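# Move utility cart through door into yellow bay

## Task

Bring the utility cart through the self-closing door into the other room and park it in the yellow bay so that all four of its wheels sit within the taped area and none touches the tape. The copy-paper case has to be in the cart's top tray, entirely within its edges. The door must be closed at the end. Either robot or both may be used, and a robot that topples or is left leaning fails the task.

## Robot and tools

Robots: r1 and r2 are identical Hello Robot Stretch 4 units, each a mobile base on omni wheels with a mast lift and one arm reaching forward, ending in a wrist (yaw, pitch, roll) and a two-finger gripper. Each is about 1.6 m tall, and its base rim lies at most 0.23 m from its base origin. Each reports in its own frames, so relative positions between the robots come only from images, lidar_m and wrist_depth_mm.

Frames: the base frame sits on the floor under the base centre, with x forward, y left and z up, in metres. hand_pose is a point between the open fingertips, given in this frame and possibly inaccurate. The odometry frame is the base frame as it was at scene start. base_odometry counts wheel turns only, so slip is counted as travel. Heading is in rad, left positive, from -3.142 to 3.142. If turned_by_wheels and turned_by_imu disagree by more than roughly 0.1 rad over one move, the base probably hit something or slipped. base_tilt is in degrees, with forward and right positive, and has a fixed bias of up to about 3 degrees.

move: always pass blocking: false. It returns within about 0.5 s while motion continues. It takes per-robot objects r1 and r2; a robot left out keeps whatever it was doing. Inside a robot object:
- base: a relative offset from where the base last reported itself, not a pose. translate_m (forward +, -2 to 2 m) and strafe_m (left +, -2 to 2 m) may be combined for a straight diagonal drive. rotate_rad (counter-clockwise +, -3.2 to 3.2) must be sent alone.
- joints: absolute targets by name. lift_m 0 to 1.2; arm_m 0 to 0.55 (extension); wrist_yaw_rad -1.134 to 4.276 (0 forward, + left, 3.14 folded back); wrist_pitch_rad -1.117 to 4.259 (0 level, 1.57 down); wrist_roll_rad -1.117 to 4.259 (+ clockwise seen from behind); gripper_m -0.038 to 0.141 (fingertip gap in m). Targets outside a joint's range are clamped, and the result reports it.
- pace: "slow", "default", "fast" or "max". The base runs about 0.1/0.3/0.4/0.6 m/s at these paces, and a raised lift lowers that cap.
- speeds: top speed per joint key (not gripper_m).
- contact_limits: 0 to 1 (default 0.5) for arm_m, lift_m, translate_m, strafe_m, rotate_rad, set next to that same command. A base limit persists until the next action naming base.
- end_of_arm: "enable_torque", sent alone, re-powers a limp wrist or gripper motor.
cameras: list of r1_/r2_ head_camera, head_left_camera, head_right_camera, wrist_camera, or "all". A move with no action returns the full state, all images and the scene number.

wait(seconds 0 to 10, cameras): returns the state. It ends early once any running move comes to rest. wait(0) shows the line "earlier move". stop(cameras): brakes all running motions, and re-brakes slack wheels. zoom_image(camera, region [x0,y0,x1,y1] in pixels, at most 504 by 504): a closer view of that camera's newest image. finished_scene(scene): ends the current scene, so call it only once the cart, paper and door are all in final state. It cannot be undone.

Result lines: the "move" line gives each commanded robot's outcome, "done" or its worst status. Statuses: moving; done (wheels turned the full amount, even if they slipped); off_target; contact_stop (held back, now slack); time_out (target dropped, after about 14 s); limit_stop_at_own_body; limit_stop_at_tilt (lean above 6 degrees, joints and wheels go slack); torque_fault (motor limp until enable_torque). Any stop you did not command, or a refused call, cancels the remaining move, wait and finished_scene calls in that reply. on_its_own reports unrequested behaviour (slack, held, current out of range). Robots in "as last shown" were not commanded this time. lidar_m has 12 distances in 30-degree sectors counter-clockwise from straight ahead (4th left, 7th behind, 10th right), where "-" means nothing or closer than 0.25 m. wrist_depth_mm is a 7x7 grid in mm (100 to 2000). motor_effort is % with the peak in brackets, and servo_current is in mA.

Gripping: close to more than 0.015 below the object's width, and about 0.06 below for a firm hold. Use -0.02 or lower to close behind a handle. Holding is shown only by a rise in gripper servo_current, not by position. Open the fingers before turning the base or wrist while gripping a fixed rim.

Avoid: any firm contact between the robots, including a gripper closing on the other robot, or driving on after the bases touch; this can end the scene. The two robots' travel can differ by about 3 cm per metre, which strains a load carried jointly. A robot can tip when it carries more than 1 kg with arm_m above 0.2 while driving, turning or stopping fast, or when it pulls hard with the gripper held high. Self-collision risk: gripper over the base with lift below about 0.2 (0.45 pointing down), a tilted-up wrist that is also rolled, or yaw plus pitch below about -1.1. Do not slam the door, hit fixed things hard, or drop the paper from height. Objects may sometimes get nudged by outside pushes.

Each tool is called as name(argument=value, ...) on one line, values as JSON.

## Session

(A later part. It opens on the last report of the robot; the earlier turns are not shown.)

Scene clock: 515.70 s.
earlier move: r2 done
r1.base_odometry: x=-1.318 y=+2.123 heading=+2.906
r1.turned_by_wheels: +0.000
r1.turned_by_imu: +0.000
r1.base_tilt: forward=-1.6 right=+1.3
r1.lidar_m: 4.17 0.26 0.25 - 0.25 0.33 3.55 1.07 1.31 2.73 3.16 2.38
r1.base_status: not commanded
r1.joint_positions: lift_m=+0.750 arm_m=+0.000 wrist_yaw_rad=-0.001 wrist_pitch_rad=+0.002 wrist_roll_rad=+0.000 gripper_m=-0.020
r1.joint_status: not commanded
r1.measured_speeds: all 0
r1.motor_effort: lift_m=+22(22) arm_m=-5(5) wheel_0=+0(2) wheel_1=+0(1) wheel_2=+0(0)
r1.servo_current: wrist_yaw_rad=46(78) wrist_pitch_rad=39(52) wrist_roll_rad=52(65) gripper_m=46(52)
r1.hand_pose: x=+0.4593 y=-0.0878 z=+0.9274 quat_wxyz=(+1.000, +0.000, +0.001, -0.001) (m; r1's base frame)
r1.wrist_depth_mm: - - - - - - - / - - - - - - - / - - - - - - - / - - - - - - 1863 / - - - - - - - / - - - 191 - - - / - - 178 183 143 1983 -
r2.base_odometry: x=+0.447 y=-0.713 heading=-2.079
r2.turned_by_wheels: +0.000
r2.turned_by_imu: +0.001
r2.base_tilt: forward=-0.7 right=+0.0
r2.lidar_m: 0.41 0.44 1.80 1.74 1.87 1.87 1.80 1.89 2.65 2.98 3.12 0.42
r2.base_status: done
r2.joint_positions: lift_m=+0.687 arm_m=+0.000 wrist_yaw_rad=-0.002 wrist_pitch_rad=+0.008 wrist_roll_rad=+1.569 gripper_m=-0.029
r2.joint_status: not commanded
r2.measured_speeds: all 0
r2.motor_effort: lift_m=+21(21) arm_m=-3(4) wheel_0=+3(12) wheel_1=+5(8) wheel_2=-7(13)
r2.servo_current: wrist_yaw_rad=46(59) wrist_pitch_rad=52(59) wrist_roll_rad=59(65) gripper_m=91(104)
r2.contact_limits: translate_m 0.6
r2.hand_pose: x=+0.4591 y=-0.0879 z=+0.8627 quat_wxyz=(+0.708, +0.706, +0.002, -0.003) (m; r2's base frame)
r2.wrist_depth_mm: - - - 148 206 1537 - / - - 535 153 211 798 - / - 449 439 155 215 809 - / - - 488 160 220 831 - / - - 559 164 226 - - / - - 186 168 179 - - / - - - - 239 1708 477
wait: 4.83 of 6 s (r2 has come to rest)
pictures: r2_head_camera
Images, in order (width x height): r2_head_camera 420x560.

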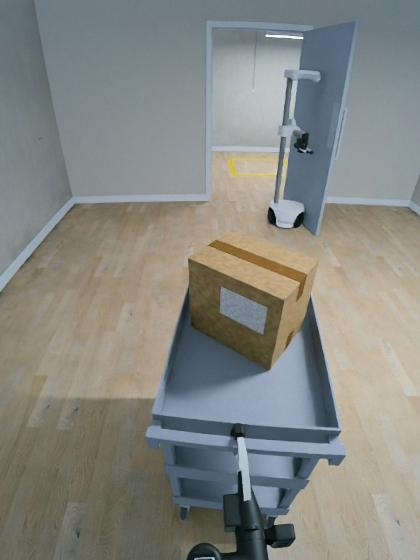

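move(blocking=false, r2={"base":{"translate_m":0.4,"strafe_m":-0.02},"pace":"slow","contact_limits":{"translate_m":0.6}})

wait(seconds=6, cameras=["r2_head_camera"])

Scene clock: 524.87 s.
move: r2 moving
r1: as last shown
r1.lidar_m: 4.14 0.25 0.25 - 0.25 0.32 3.59 1.07 1.29 2.73 3.17 2.37
r1.motor_effort: lift_m=+22(22) arm_m=-5(5) wheel_0=-1(1) wheel_1=+0(1) wheel_2=+0(0)
r1.servo_current: wrist_yaw_rad=46(59) wrist_pitch_rad=39(46) wrist_roll_rad=59(59) gripper_m=46(46)
r1.wrist_depth_mm: - - - - - - - / - - - - - - - / - - - - - - - / - - - - - - 1921 / - - - - - - - / - - - 191 - - - / - - 177 183 143 1983 -
r2.base_odometry: x=+0.441 y=-0.724 heading=-2.080
r2.turned_by_wheels: +0.000
r2.turned_by_imu: +0.000
r2.base_tilt: forward=-0.7 right=+0.1
r2.lidar_m: 0.41 0.44 1.82 1.75 1.87 1.88 1.80 1.91 2.67 2.97 3.13 0.41
r2.base_status: translate_m moving; strafe_m moving
r2.joint_positions: lift_m=+0.687 arm_m=+0.000 wrist_yaw_rad=-0.002 wrist_pitch_rad=+0.008 wrist_roll_rad=+1.569 gripper_m=-0.029
r2.joint_status: not commanded
r2.measured_speeds: translate_m=+0.050 strafe_m=-0.002 rotate_rad=+0.000 lift_m=+0.000 arm_m=+0.000 wrist_yaw_rad=+0.000 wrist_pitch_rad=+0.000 wrist_roll_rad=+0.000
r2.motor_effort: lift_m=+21(21) arm_m=-3(4) wheel_0=+5(8) wheel_1=+5(7) wheel_2=-13(14)
r2.servo_current: wrist_yaw_rad=46(52) wrist_pitch_rad=46(59) wrist_roll_rad=46(52) gripper_m=91(98)
r2.contact_limits: translate_m 0.6
r2.hand_pose: x=+0.4591 y=-0.0879 z=+0.8627 quat_wxyz=(+0.708, +0.706, +0.002, -0.003) (m; r2's base frame)
r2.wrist_depth_mm: - - - 147 204 1430 - / - - 521 151 210 - - / - 449 445 154 215 809 - / - - 488 159 221 831 - / - - 564 164 227 - - / - - 186 168 178 - - / - - - - 239 1661 473
pictures: none

Scene clock: 529.67 s.
earlier move: r2 done
r1.base_odometry: x=-1.318 y=+2.123 heading=+2.906
r1.turned_by_wheels: +0.000
r1.turned_by_imu: +0.000
r1.base_tilt: forward=-1.6 right=+1.2
r1.lidar_m: 4.13 0.25 0.25 - 0.25 0.32 3.56 1.06 1.31 2.73 3.18 2.00
r1.base_status: not commanded
r1.joint_positions: lift_m=+0.750 arm_m=+0.000 wrist_yaw_rad=-0.001 wrist_pitch_rad=+0.002 wrist_roll_rad=+0.000 gripper_m=-0.020
r1.joint_status: not commanded
r1.measured_speeds: all 0
r1.motor_effort: lift_m=+22(22) arm_m=-5(5) wheel_0=+0(1) wheel_1=+0(1) wheel_2=+0(0)
r1.servo_current: wrist_yaw_rad=52(72) wrist_pitch_rad=46(52) wrist_roll_rad=46(72) gripper_m=46(52)
r1.hand_pose: x=+0.4593 y=-0.0878 z=+0.9274 quat_wxyz=(+1.000, +0.000, +0.001, -0.001) (m; r1's base frame)
r1.wrist_depth_mm: - - - - - - - / - - - - - - - / - - - - - - - / - - - - - - 1576 / - - - - - - - / - - - 191 - - - / - - 178 183 143 - -
r2.base_odometry: x=+0.235 y=-1.053 heading=-2.079
r2.turned_by_wheels: +0.000
r2.turned_by_imu: +0.000
r2.base_tilt: forward=-0.6 right=+0.1
r2.lidar_m: 0.42 2.49 1.87 1.75 1.83 2.26 2.17 2.29 3.03 2.95 3.13 0.38
r2.base_status: done
r2.joint_positions: lift_m=+0.687 arm_m=+0.000 wrist_yaw_rad=-0.002 wrist_pitch_rad=+0.008 wrist_roll_rad=+1.569 gripper_m=-0.029
r2.joint_status: not commanded
r2.measured_speeds: all 0
r2.motor_effort: lift_m=+21(21) arm_m=-3(4) wheel_0=+2(10) wheel_1=+5(7) wheel_2=-8(14)
r2.servo_current: wrist_yaw_rad=46(59) wrist_pitch_rad=46(59) wrist_roll_rad=46(59) gripper_m=91(98)
r2.contact_limits: translate_m 0.6
r2.hand_pose: x=+0.4591 y=-0.0879 z=+0.8627 quat_wxyz=(+0.708, +0.706, +0.002, -0.003) (m; r2's base frame)
r2.wrist_depth_mm: - 413 410 110 166 - - / - 399 399 119 177 - - / - 512 477 126 190 - - / - - 597 136 205 - - / - - - 148 219 1708 - / - - 185 164 177 1464 480 / - - - - - 1661 1182
wait: 4.80 of 6 s (r2 has come to rest)
pictures: r2_head_camera
Images, in order (width x height): r2_head_camera 420x560.

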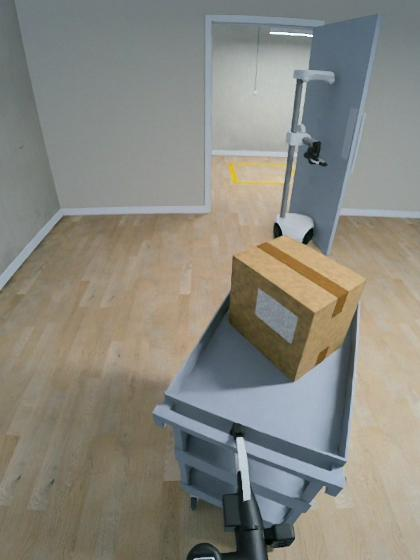

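move(blocking=false, r2={"base":{"translate_m":0.16,"strafe_m":-0.21},"pace":"slow","contact_limits":{"translate_m":0.6}})

wait(seconds=6, cameras=["r2_head_camera"])

Scene clock: 538.33 s.
move: r2 moving
r1: as last shown
r1.base_tilt: forward=-1.6 right=+1.3
r1.lidar_m: 4.19 0.25 0.25 - 0.25 0.32 3.58 1.06 1.28 2.72 3.18 2.01
r1.motor_effort: lift_m=+22(22) arm_m=-5(5) wheel_0=-1(1) wheel_1=+0(1) wheel_2=+0(0)
r1.servo_current: wrist_yaw_rad=39(72) wrist_pitch_rad=39(46) wrist_roll_rad=52(59) gripper_m=39(52)
r1.wrist_depth_mm: - - - - - - - / - - - - - - - / - - - - - - - / - - - - - - 1576 / - - - - - - - / - - - 191 - - - / - - 177 183 144 - -
r2.base_odometry: x=+0.223 y=-1.055 heading=-2.080
r2.turned_by_wheels: +0.000
r2.turned_by_imu: +0.000
r2.base_tilt: forward=-0.7 right=+0.0
r2.lidar_m: 0.41 2.47 1.86 1.76 1.84 2.29 2.20 2.27 3.04 2.94 3.13 0.37
r2.base_status: translate_m moving; strafe_m moving
r2.joint_positions: lift_m=+0.687 arm_m=+0.000 wrist_yaw_rad=-0.001 wrist_pitch_rad=+0.008 wrist_roll_rad=+1.569 gripper_m=-0.029
r2.joint_status: not commanded
r2.measured_speeds: translate_m=+0.030 strafe_m=-0.039 rotate_rad=+0.000 lift_m=+0.000 arm_m=+0.000 wrist_yaw_rad=+0.015 wrist_pitch_rad=+0.000 wrist_roll_rad=+0.000
r2.motor_effort: lift_m=+21(21) arm_m=-4(4) wheel_0=+6(11) wheel_1=-5(6) wheel_2=-9(12)
r2.servo_current: wrist_yaw_rad=46(52) wrist_pitch_rad=52(52) wrist_roll_rad=46(59) gripper_m=85(104)
r2.contact_limits: translate_m 0.6
r2.hand_pose: x=+0.4592 y=-0.0877 z=+0.8627 quat_wxyz=(+0.708, +0.706, +0.002, -0.003) (m; r2's base frame)
r2.wrist_depth_mm: - 399 402 106 163 - - / - 394 399 117 174 - - / - 521 480 123 187 - - / - - 609 133 203 - - / - - - 145 217 1708 - / - - 186 159 177 1464 480 / - - - - - 1576 1182
pictures: none

Scene clock: 541.73 s.
earlier move: r2 done
r1.base_odometry: x=-1.318 y=+2.123 heading=+2.906
r1.turned_by_wheels: +0.000
r1.turned_by_imu: +0.000
r1.base_tilt: forward=-1.5 right=+1.3
r1.lidar_m: 4.13 0.25 0.25 - 0.25 0.32 3.56 1.05 1.27 2.74 3.19 1.78
r1.base_status: not commanded
r1.joint_positions: lift_m=+0.750 arm_m=+0.000 wrist_yaw_rad=-0.001 wrist_pitch_rad=+0.002 wrist_roll_rad=+0.000 gripper_m=-0.020
r1.joint_status: not commanded
r1.measured_speeds: all 0
r1.motor_effort: lift_m=+21(22) arm_m=-5(5) wheel_0=-1(1) wheel_1=+0(1) wheel_2=+0(0)
r1.servo_current: wrist_yaw_rad=59(72) wrist_pitch_rad=39(52) wrist_roll_rad=39(65) gripper_m=46(52)
r1.hand_pose: x=+0.4593 y=-0.0878 z=+0.9274 quat_wxyz=(+1.000, +0.000, +0.001, -0.001) (m; r1's base frame)
r1.wrist_depth_mm: - - - - - - - / - - - - - - - / - - - - - - - / - - - - - 1618 1464 / - - - - - - - / - - - 191 - - - / - - 177 183 143 - -
r2.base_odometry: x=-0.026 y=-1.090 heading=-2.080
r2.turned_by_wheels: +0.000
r2.turned_by_imu: +0.002
r2.base_tilt: forward=-0.7 right=+0.0
r2.lidar_m: 0.42 0.51 2.05 1.94 2.07 2.44 2.34 2.46 2.86 2.74 2.87 0.40
r2.base_status: done
r2.joint_positions: lift_m=+0.687 arm_m=+0.000 wrist_yaw_rad=+0.002 wrist_pitch_rad=+0.008 wrist_roll_rad=+1.569 gripper_m=-0.029
r2.joint_status: not commanded
r2.measured_speeds: all 0
r2.motor_effort: lift_m=+21(21) arm_m=-3(4) wheel_0=+5(16) wheel_1=-4(7) wheel_2=-5(12)
r2.servo_current: wrist_yaw_rad=46(59) wrist_pitch_rad=46(59) wrist_roll_rad=46(65) gripper_m=91(104)
r2.contact_limits: translate_m 0.6
r2.hand_pose: x=+0.4594 y=-0.0869 z=+0.8627 quat_wxyz=(+0.708, +0.706, +0.003, -0.002) (m; r2's base frame)
r2.wrist_depth_mm: - - 508 - 183 - - / - 436 424 133 192 - - / - 459 445 140 204 - - / - - 525 149 215 - - / - - - 156 224 - - / - - 187 167 178 1618 496 / - - - - - 1537 452
wait: 3.40 of 6 s (r2 has come to rest)
pictures: r2_head_camera
Images, in order (width x height): r2_head_camera 420x560.

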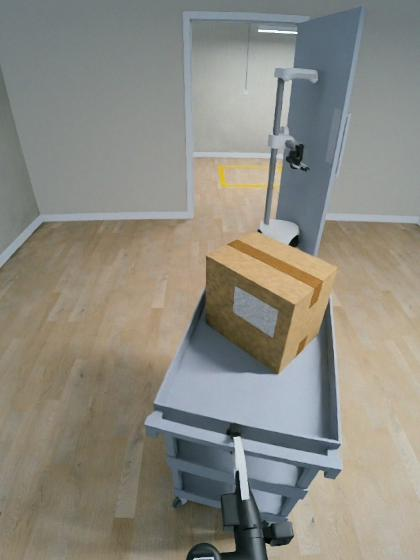

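move(blocking=false, r2={"base":{"translate_m":-0.5},"pace":"default","contact_limits":{"translate_m":0.6}})

wait(seconds=5)

move(blocking=false, r2={"base":{"translate_m":0.05,"strafe_m":0.3},"pace":"slow","contact_limits":{"translate_m":0.6}})

wait(seconds=5)

move(blocking=false, r2={"base":{"rotate_rad":-0.35},"pace":"slow"})

wait(seconds=3, cameras=["r2_head_camera"])

Scene clock: 568.20 s.
move: r2 moving
r1: as last shown
r1.base_tilt: forward=-1.6 right=+1.3
r1.lidar_m: 4.15 0.25 0.25 - 0.25 0.32 3.58 1.07 1.30 2.74 3.19 1.82
r1.servo_current: wrist_yaw_rad=46(52) wrist_pitch_rad=46(52) wrist_roll_rad=39(72) gripper_m=39(46)
r1.wrist_depth_mm: - - - - - - - / - - - - - - - / - - - - - - - / - - - - - 1537 1430 / - - - - - - - / - - - 191 - - - / - - 177 183 143 - -
r2.base_odometry: x=-0.011 y=-1.063 heading=-2.080
r2.turned_by_wheels: +0.000
r2.turned_by_imu: +0.000
r2.base_tilt: forward=-0.6 right=+0.1
r2.lidar_m: 0.41 0.47 2.08 1.94 2.06 2.39 2.33 2.45 2.85 2.75 2.90 0.39
r2.base_status: translate_m moving
r2.joint_positions: lift_m=+0.687 arm_m=+0.000 wrist_yaw_rad=+0.002 wrist_pitch_rad=+0.008 wrist_roll_rad=+1.569 gripper_m=-0.029
r2.joint_status: not commanded
r2.measured_speeds: translate_m=-0.123 strafe_m=-0.002 rotate_rad=-0.001 lift_m=+0.000 arm_m=+0.000 wrist_yaw_rad=+0.000 wrist_pitch_rad=+0.000 wrist_roll_rad=+0.000
r2.motor_effort: lift_m=+21(21) arm_m=-4(4) wheel_0=-9(12) wheel_1=-9(9) wheel_2=+15(17)
r2.servo_current: wrist_yaw_rad=59(59) wrist_pitch_rad=46(59) wrist_roll_rad=52(52) gripper_m=91(98)
r2.contact_limits: translate_m 0.6
r2.hand_pose: x=+0.4594 y=-0.0869 z=+0.8627 quat_wxyz=(+0.708, +0.706, +0.003, -0.002) (m; r2's base frame)
r2.wrist_depth_mm: - - 535 131 187 - - / - 455 433 138 196 - - / - 455 442 144 206 - - / - - 517 152 214 - - / - - 634 158 226 - - / - - 186 168 178 1464 500 / - - - - - 1576 455
pictures: none

Scene clock: 570.87 s.
earlier move: r2 done
r1.base_odometry: x=-1.318 y=+2.123 heading=+2.906
r1.turned_by_wheels: +0.000
r1.turned_by_imu: +0.000
r1.base_tilt: forward=-1.6 right=+1.3
r1.lidar_m: 4.16 0.27 0.25 - 0.25 0.32 3.58 1.07 1.33 2.71 3.19 2.25
r1.base_status: not commanded
r1.joint_positions: lift_m=+0.750 arm_m=+0.000 wrist_yaw_rad=-0.001 wrist_pitch_rad=+0.002 wrist_roll_rad=+0.000 gripper_m=-0.020
r1.joint_status: not commanded
r1.measured_speeds: all 0
r1.motor_effort: lift_m=+22(22) arm_m=-5(5) wheel_0=-1(1) wheel_1=+1(1) wheel_2=+0(0)
r1.servo_current: wrist_yaw_rad=52(65) wrist_pitch_rad=46(52) wrist_roll_rad=39(72) gripper_m=39(52)
r1.hand_pose: x=+0.4593 y=-0.0878 z=+0.9274 quat_wxyz=(+1.000, +0.000, +0.001, -0.001) (m; r1's base frame)
r1.wrist_depth_mm: - - - - - - - / - - - - - - - / - - - - - - - / - - - - - 1983 - / - - - - - - - / - - - 191 - - - / - - 177 183 143 - -
r2.base_odometry: x=+0.218 y=-0.654 heading=-2.080
r2.turned_by_wheels: +0.000
r2.turned_by_imu: -0.001
r2.base_tilt: forward=-0.7 right=+0.0
r2.lidar_m: 0.40 0.43 2.07 1.97 2.11 1.94 1.87 1.97 2.74 2.73 2.87 0.42
r2.base_status: done
r2.joint_positions: lift_m=+0.687 arm_m=+0.000 wrist_yaw_rad=+0.000 wrist_pitch_rad=+0.008 wrist_roll_rad=+1.569 gripper_m=-0.029
r2.joint_status: not commanded
r2.measured_speeds: all 0
r2.motor_effort: lift_m=+21(21) arm_m=-3(4) wheel_0=-4(14) wheel_1=-2(10) wheel_2=+0(17)
r2.servo_current: wrist_yaw_rad=52(59) wrist_pitch_rad=46(59) wrist_roll_rad=46(59) gripper_m=91(98)
r2.contact_limits: translate_m 0.6
r2.hand_pose: x=+0.4593 y=-0.0875 z=+0.8627 quat_wxyz=(+0.708, +0.706, +0.003, -0.003) (m; r2's base frame)
r2.wrist_depth_mm: - - - 156 213 1661 - / - - 597 159 217 741 - / - 504 449 161 221 809 - / - 500 477 163 225 831 - / - - 544 168 229 - - / - - 186 169 178 - - / - - - - 236 1499 480
wait: 2.67 of 5 s (r2 has come to rest)
pictures: none

Scene clock: 571.37 s.
move: r2 moving
r1: as last shown
r1.base_tilt: forward=-1.6 right=+1.2
r1.lidar_m: 4.15 0.26 0.25 - 0.25 0.31 3.58 1.06 1.29 2.72 3.18 2.24
r1.motor_effort: lift_m=+22(22) arm_m=-5(5) wheel_0=-1(1) wheel_1=+0(1) wheel_2=+0(0)
r1.servo_current: wrist_yaw_rad=52(72) wrist_pitch_rad=39(46) wrist_roll_rad=52(59) gripper_m=46(46)
r1.wrist_depth_mm: - - - - - - - / - - - - - - - / - - - - - - - / - - - - - 1921 - / - - - - - - - / - - - 191 - - - / - - 178 183 143 - -
r2.base_odometry: x=+0.228 y=-0.662 heading=-2.081
r2.turned_by_wheels: -0.001
r2.turned_by_imu: -0.001
r2.base_tilt: forward=-0.7 right=+0.1
r2.lidar_m: 0.40 0.43 2.05 1.94 2.10 1.95 1.85 1.97 2.73 2.76 2.88 0.42
r2.base_status: translate_m moving; strafe_m moving
r2.joint_positions: lift_m=+0.687 arm_m=+0.000 wrist_yaw_rad=-0.003 wrist_pitch_rad=+0.008 wrist_roll_rad=+1.569 gripper_m=-0.029
r2.joint_status: not commanded
r2.measured_speeds: translate_m=+0.008 strafe_m=+0.050 rotate_rad=+0.001 lift_m=+0.000 arm_m=+0.000 wrist_yaw_rad=-0.002 wrist_pitch_rad=+0.000 wrist_roll_rad=+0.000
r2.motor_effort: lift_m=+21(21) arm_m=-4(4) wheel_0=-12(12) wheel_1=+9(9) wheel_2=-10(10)
r2.servo_current: wrist_yaw_rad=39(52) wrist_pitch_rad=59(59) wrist_roll_rad=39(65) gripper_m=91(98)
r2.contact_limits: translate_m 0.6
r2.hand_pose: x=+0.4590 y=-0.0883 z=+0.8627 quat_wxyz=(+0.708, +0.706, +0.002, -0.004) (m; r2's base frame)
r2.wrist_depth_mm: - - - 156 213 1618 - / - - 603 159 217 741 - / - 504 452 162 222 820 - / - 496 477 164 226 820 - / - - 535 168 229 - - / - - 186 169 179 - - / - - - - 237 1537 473
pictures: none

Scene clock: 575.13 s.
earlier move: r2 done
r1.base_odometry: x=-1.318 y=+2.123 heading=+2.906
r1.turned_by_wheels: +0.000
r1.turned_by_imu: +0.000
r1.base_tilt: forward=-1.6 right=+1.2
r1.lidar_m: 4.15 0.25 0.25 - 0.25 0.30 3.57 1.06 1.29 2.73 3.16 2.30
r1.base_status: not commanded
r1.joint_positions: lift_m=+0.750 arm_m=+0.000 wrist_yaw_rad=-0.001 wrist_pitch_rad=+0.002 wrist_roll_rad=+0.000 gripper_m=-0.020
r1.joint_status: not commanded
r1.measured_speeds: all 0
r1.motor_effort: lift_m=+22(22) arm_m=-5(5) wheel_0=-1(1) wheel_1=+0(1) wheel_2=+0(0)
r1.servo_current: wrist_yaw_rad=59(91) wrist_pitch_rad=52(52) wrist_roll_rad=52(78) gripper_m=39(52)
r1.hand_pose: x=+0.4593 y=-0.0878 z=+0.9274 quat_wxyz=(+1.000, +0.000, +0.001, -0.001) (m; r1's base frame)
r1.wrist_depth_mm: - - - - - - - / - - - - - - - / - - - - - - - / - - - - - - 1863 / - - - - - - - / - - - 191 - - - / - - 177 183 143 1983 -
r2.base_odometry: x=+0.455 y=-0.843 heading=-2.081
r2.turned_by_wheels: +0.000
r2.turned_by_imu: +0.000
r2.base_tilt: forward=-0.7 right=+0.1
r2.lidar_m: 0.43 2.37 1.76 1.67 1.77 1.99 1.89 1.98 2.76 3.04 0.38 0.35
r2.base_status: done
r2.joint_positions: lift_m=+0.687 arm_m=+0.000 wrist_yaw_rad=-0.003 wrist_pitch_rad=+0.008 wrist_roll_rad=+1.569 gripper_m=-0.029
r2.joint_status: not commanded
r2.measured_speeds: all 0
r2.motor_effort: lift_m=+21(21) arm_m=-4(4) wheel_0=-5(14) wheel_1=+5(9) wheel_2=-7(10)
r2.servo_current: wrist_yaw_rad=39(65) wrist_pitch_rad=46(59) wrist_roll_rad=33(65) gripper_m=91(98)
r2.contact_limits: translate_m 0.6
r2.hand_pose: x=+0.4590 y=-0.0883 z=+0.8627 quat_wxyz=(+0.708, +0.706, +0.002, -0.004) (m; r2's base frame)
r2.wrist_depth_mm: - 366 364 - 151 - - / - 413 413 103 164 - - / - - 512 112 180 - - / - - - 127 198 - - / - - - 139 216 1618 500 / - - 186 158 177 1499 466 / - - - - 336 1576 1098
wait: 3.77 of 5 s (r2 has come to rest)
pictures: none

Scene clock: 575.63 s.
move: r2 moving
r1: as last shown
r1.base_tilt: forward=-1.6 right=+1.3
r1.lidar_m: 4.16 0.25 0.25 - 0.25 0.32 3.57 1.07 1.30 2.74 3.16 2.29
r1.motor_effort: lift_m=+21(22) arm_m=-5(5) wheel_0=-1(1) wheel_1=+0(1) wheel_2=+0(0)
r1.servo_current: wrist_yaw_rad=39(65) wrist_pitch_rad=39(46) wrist_roll_rad=52(52) gripper_m=46(46)
r1.wrist_depth_mm: - - - - - - - / - - - - - - - / - - - - - - - / - - - - - - - / - - - - - - - / - - - 191 - - - / - - 177 183 144 - -
r2.base_odometry: x=+0.455 y=-0.844 heading=-2.205
r2.turned_by_wheels: -0.124
r2.turned_by_imu: -0.120
r2.base_tilt: forward=-0.7 right=+0.0
r2.lidar_m: 0.41 2.70 1.83 1.68 1.71 2.04 1.90 1.95 2.51 3.05 3.11 0.38
r2.base_status: rotate_rad moving
r2.joint_positions: lift_m=+0.687 arm_m=+0.000 wrist_yaw_rad=+0.006 wrist_pitch_rad=+0.008 wrist_roll_rad=+1.569 gripper_m=-0.029
r2.joint_status: not commanded
r2.measured_speeds: translate_m=+0.001 strafe_m=+0.000 rotate_rad=-0.494 lift_m=+0.000 arm_m=+0.000 wrist_yaw_rad=+0.000 wrist_pitch_rad=+0.000 wrist_roll_rad=+0.000
r2.motor_effort: lift_m=+21(21) arm_m=-3(4) wheel_0=+9(16) wheel_1=+8(10) wheel_2=+11(11)
r2.servo_current: wrist_yaw_rad=59(59) wrist_pitch_rad=52(52) wrist_roll_rad=59(59) gripper_m=91(98)
r2.hand_pose: x=+0.4598 y=-0.0856 z=+0.8627 quat_wxyz=(+0.708, +0.706, +0.005, -0.001) (m; r2's base frame)
r2.wrist_depth_mm: - 415 410 108 164 - - / - 397 394 118 176 - - / - 517 477 125 189 - - / - - 597 135 204 - - / - - - 147 220 1708 - / - - 187 160 179 1499 488 / - - - - - 1537 1182
pictures: none

Scene clock: 576.60 s.
earlier move: r2 done
r1.base_odometry: x=-1.318 y=+2.123 heading=+2.906
r1.turned_by_wheels: +0.000
r1.turned_by_imu: +0.000
r1.base_tilt: forward=-1.6 right=+1.3
r1.lidar_m: 4.16 0.25 0.25 - 0.25 0.31 3.58 1.07 1.31 2.72 3.13 2.31
r1.base_status: not commanded
r1.joint_positions: lift_m=+0.750 arm_m=+0.000 wrist_yaw_rad=-0.001 wrist_pitch_rad=+0.002 wrist_roll_rad=+0.000 gripper_m=-0.020
r1.joint_status: not commanded
r1.measured_speeds: all 0
r1.motor_effort: lift_m=+22(22) arm_m=-5(5) wheel_0=-1(1) wheel_1=+0(1) wheel_2=+0(0)
r1.servo_current: wrist_yaw_rad=59(65) wrist_pitch_rad=39(52) wrist_roll_rad=52(59) gripper_m=46(46)
r1.hand_pose: x=+0.4593 y=-0.0878 z=+0.9274 quat_wxyz=(+1.000, +0.000, +0.001, -0.001) (m; r1's base frame)
r1.wrist_depth_mm: - - - - - - - / - - - - - - - / - - - - - - - / - - - - - - - / - - - - - - - / - - - 191 - - - / - - 178 183 143 - -
r2.base_odometry: x=+0.455 y=-0.844 heading=-2.430
r2.turned_by_wheels: -0.225
r2.turned_by_imu: -0.219
r2.base_tilt: forward=-0.7 right=+0.1
r2.lidar_m: 0.38 0.43 2.06 1.68 1.67 1.94 1.90 1.88 2.16 3.08 3.05 0.41
r2.base_status: done
r2.joint_positions: lift_m=+0.687 arm_m=+0.000 wrist_yaw_rad=+0.006 wrist_pitch_rad=+0.008 wrist_roll_rad=+1.569 gripper_m=-0.029
r2.joint_status: not commanded
r2.measured_speeds: all 0
r2.motor_effort: lift_m=+21(21) arm_m=-3(4) wheel_0=+7(16) wheel_1=+3(10) wheel_2=+5(13)
r2.servo_current: wrist_yaw_rad=46(59) wrist_pitch_rad=52(59) wrist_roll_rad=46(59) gripper_m=91(98)
r2.hand_pose: x=+0.4598 y=-0.0858 z=+0.8627 quat_wxyz=(+0.708, +0.706, +0.005, -0.001) (m; r2's base frame)
r2.wrist_depth_mm: - - - 165 224 1618 1160 / - - - 165 226 798 - / - - 504 167 228 831 - / - 484 469 168 228 831 - / - - 521 169 231 842 - / - - 187 170 179 - - / - - - - 234 1576 -
wait: 0.97 of 3 s (r2 has come to rest)
pictures: r2_head_camera
Images, in order (width x height): r2_head_camera 420x560.

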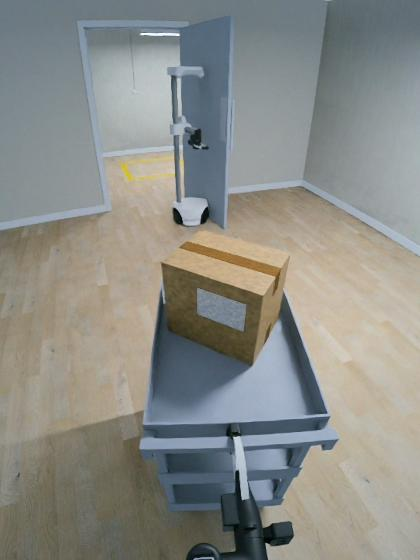

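move(blocking=false, r2={"base":{"translate_m":0.07,"strafe_m":0.38},"contact_limits":{"translate_m":0.6}})

wait(seconds=5)

move(blocking=false, r2={"base":{"rotate_rad":-0.45},"pace":"slow"})

wait(seconds=3)

move(blocking=false, r2={"base":{"translate_m":0.07,"strafe_m":0.38},"contact_limits":{"translate_m":0.6}})

wait(seconds=5)

move(blocking=false, r2={"base":{"rotate_rad":-0.45},"pace":"slow"})

wait(seconds=3, cameras=["r2_head_camera","r2_head_left_camera","r1_head_right_camera"])

Scene clock: 586.63 s.
move: r2 moving
r1: as last shown
r1.lidar_m: 4.15 0.25 0.25 - 0.25 0.31 3.57 1.06 1.29 2.71 3.14 2.32
r1.motor_effort: lift_m=+22(22) arm_m=-5(5) wheel_0=+0(1) wheel_1=+0(1) wheel_2=+0(0)
r1.servo_current: wrist_yaw_rad=46(52) wrist_pitch_rad=39(46) wrist_roll_rad=52(59) gripper_m=39(46)
r1.wrist_depth_mm: - - - - - - - / - - - - - - - / - - - - - - - / - - - - - - - / - - - - - - - / - - - 191 - - - / - - 177 183 143 - -
r2.base_odometry: x=+0.472 y=-0.872 heading=-2.431
r2.turned_by_wheels: -0.001
r2.turned_by_imu: -0.001
r2.base_tilt: forward=-0.7 right=+0.1
r2.lidar_m: 0.39 0.43 2.01 1.65 1.64 1.87 1.92 1.91 2.17 3.08 3.06 0.44
r2.base_status: translate_m moving; strafe_m moving
r2.joint_positions: lift_m=+0.687 arm_m=+0.000 wrist_yaw_rad=-0.005 wrist_pitch_rad=+0.008 wrist_roll_rad=+1.569 gripper_m=-0.029
r2.joint_status: not commanded
r2.measured_speeds: translate_m=+0.024 strafe_m=+0.126 rotate_rad=-0.002 lift_m=+0.000 arm_m=+0.000 wrist_yaw_rad=-0.005 wrist_pitch_rad=+0.000 wrist_roll_rad=+0.000
r2.motor_effort: lift_m=+21(21) arm_m=-4(4) wheel_0=-14(14) wheel_1=+10(11) wheel_2=-9(10)
r2.servo_current: wrist_yaw_rad=52(65) wrist_pitch_rad=59(59) wrist_roll_rad=59(59) gripper_m=91(98)
r2.contact_limits: translate_m 0.6
r2.hand_pose: x=+0.4589 y=-0.0888 z=+0.8627 quat_wxyz=(+0.708, +0.706, +0.001, -0.004) (m; r2's base frame)
r2.wrist_depth_mm: - - - 167 228 1576 1138 / - - - 168 229 809 - / - - 508 168 229 831 - / - 484 469 229 229 842 - / - - 517 169 231 831 - / - - 187 170 179 - - / - - - - 232 1708 -
pictures: none

Scene clock: 588.83 s.
earlier move: r2 done
r1.base_odometry: x=-1.318 y=+2.123 heading=+2.906
r1.turned_by_wheels: +0.000
r1.turned_by_imu: +0.000
r1.base_tilt: forward=-1.6 right=+1.3
r1.lidar_m: 4.19 0.25 0.25 - 0.25 0.31 3.56 1.06 1.28 2.74 3.13 2.24
r1.base_status: not commanded
r1.joint_positions: lift_m=+0.750 arm_m=+0.000 wrist_yaw_rad=-0.001 wrist_pitch_rad=+0.002 wrist_roll_rad=+0.000 gripper_m=-0.020
r1.joint_status: not commanded
r1.measured_speeds: all 0
r1.motor_effort: lift_m=+22(22) arm_m=-5(5) wheel_0=+0(1) wheel_1=+1(1) wheel_2=+0(0)
r1.servo_current: wrist_yaw_rad=46(72) wrist_pitch_rad=33(52) wrist_roll_rad=26(59) gripper_m=46(52)
r1.hand_pose: x=+0.4593 y=-0.0878 z=+0.9274 quat_wxyz=(+1.000, +0.000, +0.001, -0.001) (m; r1's base frame)
r1.wrist_depth_mm: - - - - - - - / - - - - - - - / - - - - - - - / - - - - - - 1863 / - - - - - - - / - - - 191 - - - / - - 178 183 143 - 1983
r2.base_odometry: x=+0.650 y=-1.177 heading=-2.430
r2.turned_by_wheels: +0.001
r2.turned_by_imu: +0.001
r2.base_tilt: forward=-0.7 right=+0.1
r2.lidar_m: 0.43 3.10 1.66 1.34 1.33 1.55 2.10 2.07 2.36 3.39 0.38 0.34
r2.base_status: done
r2.joint_positions: lift_m=+0.687 arm_m=+0.000 wrist_yaw_rad=-0.003 wrist_pitch_rad=+0.008 wrist_roll_rad=+1.569 gripper_m=-0.029
r2.joint_status: not commanded
r2.measured_speeds: all 0
r2.motor_effort: lift_m=+21(21) arm_m=-3(4) wheel_0=-3(18) wheel_1=+1(12) wheel_2=-5(11)
r2.servo_current: wrist_yaw_rad=52(65) wrist_pitch_rad=46(59) wrist_roll_rad=52(65) gripper_m=91(98)
r2.contact_limits: translate_m 0.6
r2.hand_pose: x=+0.4590 y=-0.0884 z=+0.8627 quat_wxyz=(+0.708, +0.706, +0.002, -0.004) (m; r2's base frame)
r2.wrist_depth_mm: - 357 362 - 150 - - / - 418 418 103 163 - - / - - 521 110 179 - - / - - - 126 198 - - / - - - 138 216 1576 496 / - - 187 159 177 1464 462 / - - - - 334 340 1118
wait: 2.20 of 5 s (r2 has come to rest)
pictures: none

Scene clock: 589.33 s.
move: r2 moving
r1: as last shown
r1.lidar_m: 4.16 0.25 0.25 - 0.25 0.32 3.60 1.07 1.30 2.74 3.14 2.26
r1.motor_effort: lift_m=+22(22) arm_m=-5(5) wheel_0=+0(1) wheel_1=+0(1) wheel_2=+0(0)
r1.servo_current: wrist_yaw_rad=52(65) wrist_pitch_rad=39(52) wrist_roll_rad=59(59) gripper_m=46(46)
r1.wrist_depth_mm: - - - - - - - / - - - - - - - / - - - - - - - / - - - - - - 1756 / - - - - - - - / - - - 191 - - - / - - 178 183 144 - 1863
r2.base_odometry: x=+0.650 y=-1.177 heading=-2.554
r2.turned_by_wheels: -0.124
r2.turned_by_imu: -0.120
r2.base_tilt: forward=-0.7 right=+0.1
r2.lidar_m: 0.42 3.71 1.82 1.40 1.33 1.45 2.14 2.10 2.24 3.23 3.35 0.38
r2.base_status: rotate_rad moving
r2.joint_positions: lift_m=+0.687 arm_m=+0.000 wrist_yaw_rad=+0.006 wrist_pitch_rad=+0.008 wrist_roll_rad=+1.569 gripper_m=-0.029
r2.joint_status: not commanded
r2.measured_speeds: translate_m=+0.000 strafe_m=+0.000 rotate_rad=-0.492 lift_m=+0.000 arm_m=+0.000 wrist_yaw_rad=+0.000 wrist_pitch_rad=+0.000 wrist_roll_rad=+0.000
r2.motor_effort: lift_m=+21(21) arm_m=-4(4) wheel_0=+14(16) wheel_1=+9(10) wheel_2=+10(12)
r2.servo_current: wrist_yaw_rad=39(59) wrist_pitch_rad=52(59) wrist_roll_rad=33(52) gripper_m=91(98)
r2.hand_pose: x=+0.4598 y=-0.0857 z=+0.8627 quat_wxyz=(+0.708, +0.706, +0.005, -0.001) (m; r2's base frame)
r2.wrist_depth_mm: - 418 418 112 167 - - / - 394 399 121 178 - - / - 508 473 128 191 - - / - - 580 138 205 - - / - - - 148 220 1708 - / - - 187 164 178 1464 484 / - - - - - 1537 1160
pictures: none

Scene clock: 590.47 s.
earlier move: r2 done
r1.base_odometry: x=-1.318 y=+2.123 heading=+2.906
r1.turned_by_wheels: +0.000
r1.turned_by_imu: +0.000
r1.base_tilt: forward=-1.6 right=+1.3
r1.lidar_m: 4.16 0.25 0.25 - 0.25 0.32 3.59 1.07 1.31 2.74 3.14 2.31
r1.base_status: not commanded
r1.joint_positions: lift_m=+0.750 arm_m=+0.000 wrist_yaw_rad=-0.001 wrist_pitch_rad=+0.002 wrist_roll_rad=+0.000 gripper_m=-0.020
r1.joint_status: not commanded
r1.measured_speeds: all 0
r1.motor_effort: lift_m=+22(22) arm_m=-5(5) wheel_0=-1(1) wheel_1=+0(1) wheel_2=+0(0)
r1.servo_current: wrist_yaw_rad=46(65) wrist_pitch_rad=46(52) wrist_roll_rad=39(65) gripper_m=46(46)
r1.hand_pose: x=+0.4593 y=-0.0878 z=+0.9274 quat_wxyz=(+1.000, +0.000, +0.001, -0.001) (m; r1's base frame)
r1.wrist_depth_mm: - - - - - - - / - - - - - - - / - - - - - - - / - - - - - - 1863 / - - - - - - - / - - - 191 - - - / - - 178 182 143 1983 -
r2.base_odometry: x=+0.650 y=-1.177 heading=-2.879
r2.turned_by_wheels: -0.325
r2.turned_by_imu: -0.316
r2.base_tilt: forward=-0.7 right=+0.0
r2.lidar_m: 0.36 0.38 2.68 1.59 1.31 1.33 1.62 2.09 2.07 2.45 3.39 0.44
r2.base_status: done
r2.joint_positions: lift_m=+0.687 arm_m=+0.000 wrist_yaw_rad=+0.003 wrist_pitch_rad=+0.008 wrist_roll_rad=+1.569 gripper_m=-0.029
r2.joint_status: not commanded
r2.measured_speeds: all 0
r2.motor_effort: lift_m=+21(21) arm_m=-3(4) wheel_0=+4(16) wheel_1=+6(10) wheel_2=+5(14)
r2.servo_current: wrist_yaw_rad=46(65) wrist_pitch_rad=46(59) wrist_roll_rad=39(65) gripper_m=91(98)
r2.hand_pose: x=+0.4596 y=-0.0864 z=+0.8627 quat_wxyz=(+0.708, +0.706, +0.004, -0.002) (m; r2's base frame)
r2.wrist_depth_mm: - - - 251 254 1618 1160 / - - - 186 249 1618 521 / - - - 181 243 809 - / - - 466 179 238 842 - / - - 488 175 234 831 - / - - 186 170 178 - - / - - 559 - 225 - -
wait: 1.13 of 3 s (r2 has come to rest)
pictures: none

Scene clock: 590.97 s.
move: r2 moving
r1: as last shown
r1.lidar_m: 4.14 0.25 0.25 - 0.25 0.33 3.57 1.08 1.27 2.73 3.17 2.30
r1.motor_effort: lift_m=+22(22) arm_m=-5(5) wheel_0=-1(1) wheel_1=+0(0) wheel_2=+0(0)
r1.servo_current: wrist_yaw_rad=26(52) wrist_pitch_rad=39(46) wrist_roll_rad=52(59) gripper_m=39(52)
r1.wrist_depth_mm: - - - - - - - / - - - - - - - / - - - - - - - / - - - - - - 1808 / - - - - - - - / - - - 191 - - - / - - 178 183 144 1921 -
r2.base_odometry: x=+0.653 y=-1.210 heading=-2.880
r2.turned_by_wheels: -0.001
r2.turned_by_imu: -0.001
r2.base_tilt: forward=-0.7 right=+0.1
r2.lidar_m: 0.37 0.38 2.66 1.56 1.34 1.31 1.61 2.10 2.11 2.46 3.38 0.45
r2.base_status: translate_m moving; strafe_m moving
r2.joint_positions: lift_m=+0.687 arm_m=+0.000 wrist_yaw_rad=-0.003 wrist_pitch_rad=+0.008 wrist_roll_rad=+1.569 gripper_m=-0.029
r2.joint_status: not commanded
r2.measured_speeds: translate_m=+0.022 strafe_m=+0.127 rotate_rad=-0.002 lift_m=+0.000 arm_m=+0.000 wrist_yaw_rad=-0.002 wrist_pitch_rad=+0.000 wrist_roll_rad=+0.000
r2.motor_effort: lift_m=+21(21) arm_m=-3(4) wheel_0=-11(14) wheel_1=+10(12) wheel_2=-10(10)
r2.servo_current: wrist_yaw_rad=52(59) wrist_pitch_rad=52(52) wrist_roll_rad=46(59) gripper_m=91(98)
r2.contact_limits: translate_m 0.6
r2.hand_pose: x=+0.4590 y=-0.0883 z=+0.8627 quat_wxyz=(+0.708, +0.706, +0.002, -0.004) (m; r2's base frame)
r2.wrist_depth_mm: - - - 250 254 1661 1138 / - - - 186 248 1661 496 / - - - 181 243 768 - / - - 469 179 236 842 - / - - 484 175 234 820 - / - - 187 170 178 - - / - - 559 - 225 - -
pictures: none

Scene clock: 593.17 s.
earlier move: r2 done
r1.base_odometry: x=-1.318 y=+2.123 heading=+2.906
r1.turned_by_wheels: +0.000
r1.turned_by_imu: +0.000
r1.base_tilt: forward=-1.6 right=+1.3
r1.lidar_m: 4.14 0.26 0.25 - 0.25 0.32 3.60 1.06 1.30 2.74 3.01 2.19
r1.base_status: not commanded
r1.joint_positions: lift_m=+0.750 arm_m=+0.000 wrist_yaw_rad=-0.001 wrist_pitch_rad=+0.002 wrist_roll_rad=+0.000 gripper_m=-0.020
r1.joint_status: not commanded
r1.measured_speeds: all 0
r1.motor_effort: lift_m=+21(22) arm_m=-5(5) wheel_0=+0(1) wheel_1=+1(1) wheel_2=+0(0)
r1.servo_current: wrist_yaw_rad=52(72) wrist_pitch_rad=33(52) wrist_roll_rad=52(65) gripper_m=46(52)
r1.hand_pose: x=+0.4593 y=-0.0878 z=+0.9274 quat_wxyz=(+1.000, +0.000, +0.001, -0.001) (m; r1's base frame)
r1.wrist_depth_mm: - - - - - - - / - - - - - - - / - - - - - - - / - - - - - - 1708 / - - - - - - - / - - - 191 - - - / - - 177 183 143 - -
r2.base_odometry: x=+0.681 y=-1.562 heading=-2.879
r2.turned_by_wheels: +0.001
r2.turned_by_imu: +0.000
r2.base_tilt: forward=-0.7 right=+0.1
r2.lidar_m: 0.42 3.02 2.23 1.31 1.14 1.12 1.32 2.37 2.39 2.81 3.60 0.39
r2.base_status: done
r2.joint_positions: lift_m=+0.687 arm_m=+0.000 wrist_yaw_rad=-0.004 wrist_pitch_rad=+0.008 wrist_roll_rad=+1.569 gripper_m=-0.029
r2.joint_status: not commanded
r2.measured_speeds: all 0
r2.motor_effort: lift_m=+21(21) arm_m=-3(4) wheel_0=-1(16) wheel_1=+3(13) wheel_2=-7(11)
r2.servo_current: wrist_yaw_rad=52(59) wrist_pitch_rad=46(59) wrist_roll_rad=39(65) gripper_m=91(98)
r2.contact_limits: translate_m 0.6
r2.hand_pose: x=+0.4590 y=-0.0885 z=+0.8627 quat_wxyz=(+0.708, +0.706, +0.002, -0.004) (m; r2's base frame)
r2.wrist_depth_mm: - 484 455 123 178 - - / - 402 407 127 187 - - / - 473 462 136 198 - - / - - 559 144 212 - - / - - - 154 221 1863 - / - - 186 166 179 1464 484 / - - - - - 1661 1160
wait: 2.20 of 5 s (r2 has come to rest)
pictures: none

Scene clock: 593.67 s.
move: r2 moving
r1: as last shown
r1.lidar_m: 4.16 0.25 0.25 - 0.25 0.30 3.59 1.07 1.31 2.72 2.99 2.18
r1.motor_effort: lift_m=+22(22) arm_m=-5(5) wheel_0=-1(1) wheel_1=+0(1) wheel_2=+0(0)
r1.servo_current: wrist_yaw_rad=59(72) wrist_pitch_rad=46(46) wrist_roll_rad=52(59) gripper_m=39(46)
r1.wrist_depth_mm: - - - - - - - / - - - - - - - / - - - - - - - / - - - - - - 1756 / - - - - - - - / - - - 191 - - - / - - 177 183 143 - -
r2.base_odometry: x=+0.681 y=-1.562 heading=-3.004
r2.turned_by_wheels: -0.124
r2.turned_by_imu: -0.121
r2.base_tilt: forward=-0.7 right=+0.1
r2.lidar_m: 0.42 0.46 2.84 1.42 1.16 1.13 1.21 2.01 2.39 2.64 3.62 0.41
r2.base_status: rotate_rad moving
r2.joint_positions: lift_m=+0.687 arm_m=+0.000 wrist_yaw_rad=+0.005 wrist_pitch_rad=+0.008 wrist_roll_rad=+1.569 gripper_m=-0.029
r2.joint_status: not commanded
r2.measured_speeds: translate_m=+0.002 strafe_m=+0.000 rotate_rad=-0.492 lift_m=+0.000 arm_m=+0.000 wrist_yaw_rad=+0.000 wrist_pitch_rad=+0.000 wrist_roll_rad=+0.000
r2.motor_effort: lift_m=+21(21) arm_m=-4(4) wheel_0=+9(14) wheel_1=+8(9) wheel_2=+10(11)
r2.servo_current: wrist_yaw_rad=52(52) wrist_pitch_rad=52(52) wrist_roll_rad=39(52) gripper_m=91(98)
r2.hand_pose: x=+0.4597 y=-0.0861 z=+0.8627 quat_wxyz=(+0.708, +0.706, +0.004, -0.001) (m; r2's base frame)
r2.wrist_depth_mm: - - - 142 198 732 - / - - 484 146 205 - - / - 445 439 151 211 - - / - - 504 157 219 831 - / - - 591 163 228 - - / - - 187 168 179 1618 - / - - - - 243 1537 477
pictures: none

Scene clock: 594.80 s.
earlier move: r2 done
r1.base_odometry: x=-1.318 y=+2.123 heading=+2.906
r1.turned_by_wheels: +0.000
r1.turned_by_imu: +0.000
r1.base_tilt: forward=-1.6 right=+1.3
r1.lidar_m: 4.16 0.25 0.25 - 0.25 0.28 3.57 1.05 1.31 2.74 3.00 2.26
r1.base_status: not commanded
r1.joint_positions: lift_m=+0.750 arm_m=+0.000 wrist_yaw_rad=-0.001 wrist_pitch_rad=+0.002 wrist_roll_rad=+0.000 gripper_m=-0.020
r1.joint_status: not commanded
r1.measured_speeds: all 0
r1.motor_effort: lift_m=+22(22) arm_m=-5(5) wheel_0=-1(1) wheel_1=+0(1) wheel_2=+0(0)
r1.servo_current: wrist_yaw_rad=59(72) wrist_pitch_rad=39(52) wrist_roll_rad=46(65) gripper_m=39(46)
r1.hand_pose: x=+0.4593 y=-0.0878 z=+0.9274 quat_wxyz=(+1.000, +0.000, +0.001, -0.001) (m; r1's base frame)
r1.wrist_depth_mm: - - - - - - - / - - - - - - - / - - - - - - - / - - - - - - 1756 / - - - - - - - / - - - 191 - - - / - - 178 183 143 - 1863
r2.base_odometry: x=+0.681 y=-1.562 heading=+2.955
r2.turned_by_wheels: -0.324
r2.turned_by_imu: -0.315
r2.base_tilt: forward=-0.7 right=+0.1
r2.lidar_m: 0.35 0.34 3.41 1.99 1.27 1.14 1.11 1.39 2.39 2.43 2.96 0.46
r2.base_status: done
r2.joint_positions: lift_m=+0.687 arm_m=+0.000 wrist_yaw_rad=+0.003 wrist_pitch_rad=+0.008 wrist_roll_rad=+1.569 gripper_m=-0.029
r2.joint_status: not commanded
r2.measured_speeds: all 0
r2.motor_effort: lift_m=+21(21) arm_m=-4(4) wheel_0=+7(14) wheel_1=+6(9) wheel_2=+4(13)
r2.servo_current: wrist_yaw_rad=39(65) wrist_pitch_rad=52(59) wrist_roll_rad=59(59) gripper_m=98(98)
r2.hand_pose: x=+0.4596 y=-0.0865 z=+0.8627 quat_wxyz=(+0.708, +0.706, +0.004, -0.002) (m; r2's base frame)
r2.wrist_depth_mm: - - - 283 303 310 310 / - - - 271 282 1661 1229 / - - - 200 266 1708 - / - - - 190 250 788 - / - 508 466 181 237 820 - / - - 186 169 179 - - / - - 500 - 219 - -
wait: 1.13 of 3 s (r2 has come to rest)
pictures: r1_head_right_camera, r2_head_camera, r2_head_left_camera
Images, in order (width x height): r1_head_right_camera 420x672, r2_head_camera 420x560, r2_head_left_camera 420x672.

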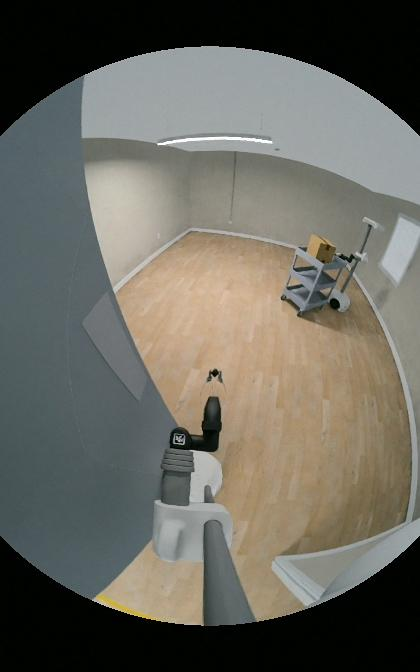

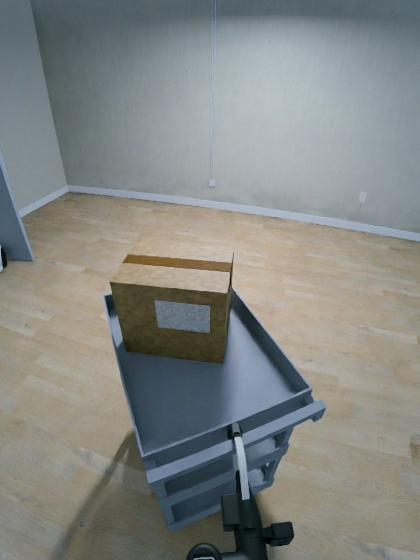

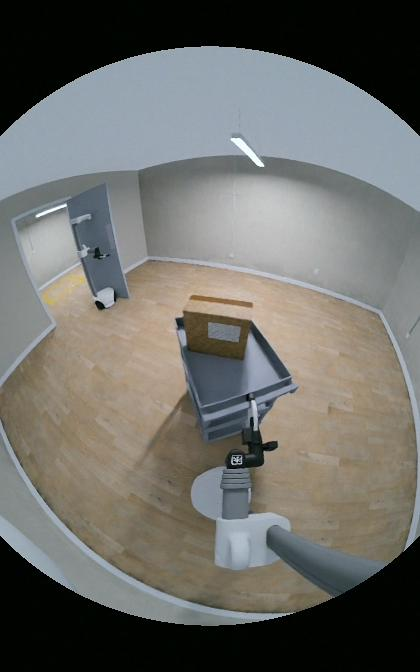

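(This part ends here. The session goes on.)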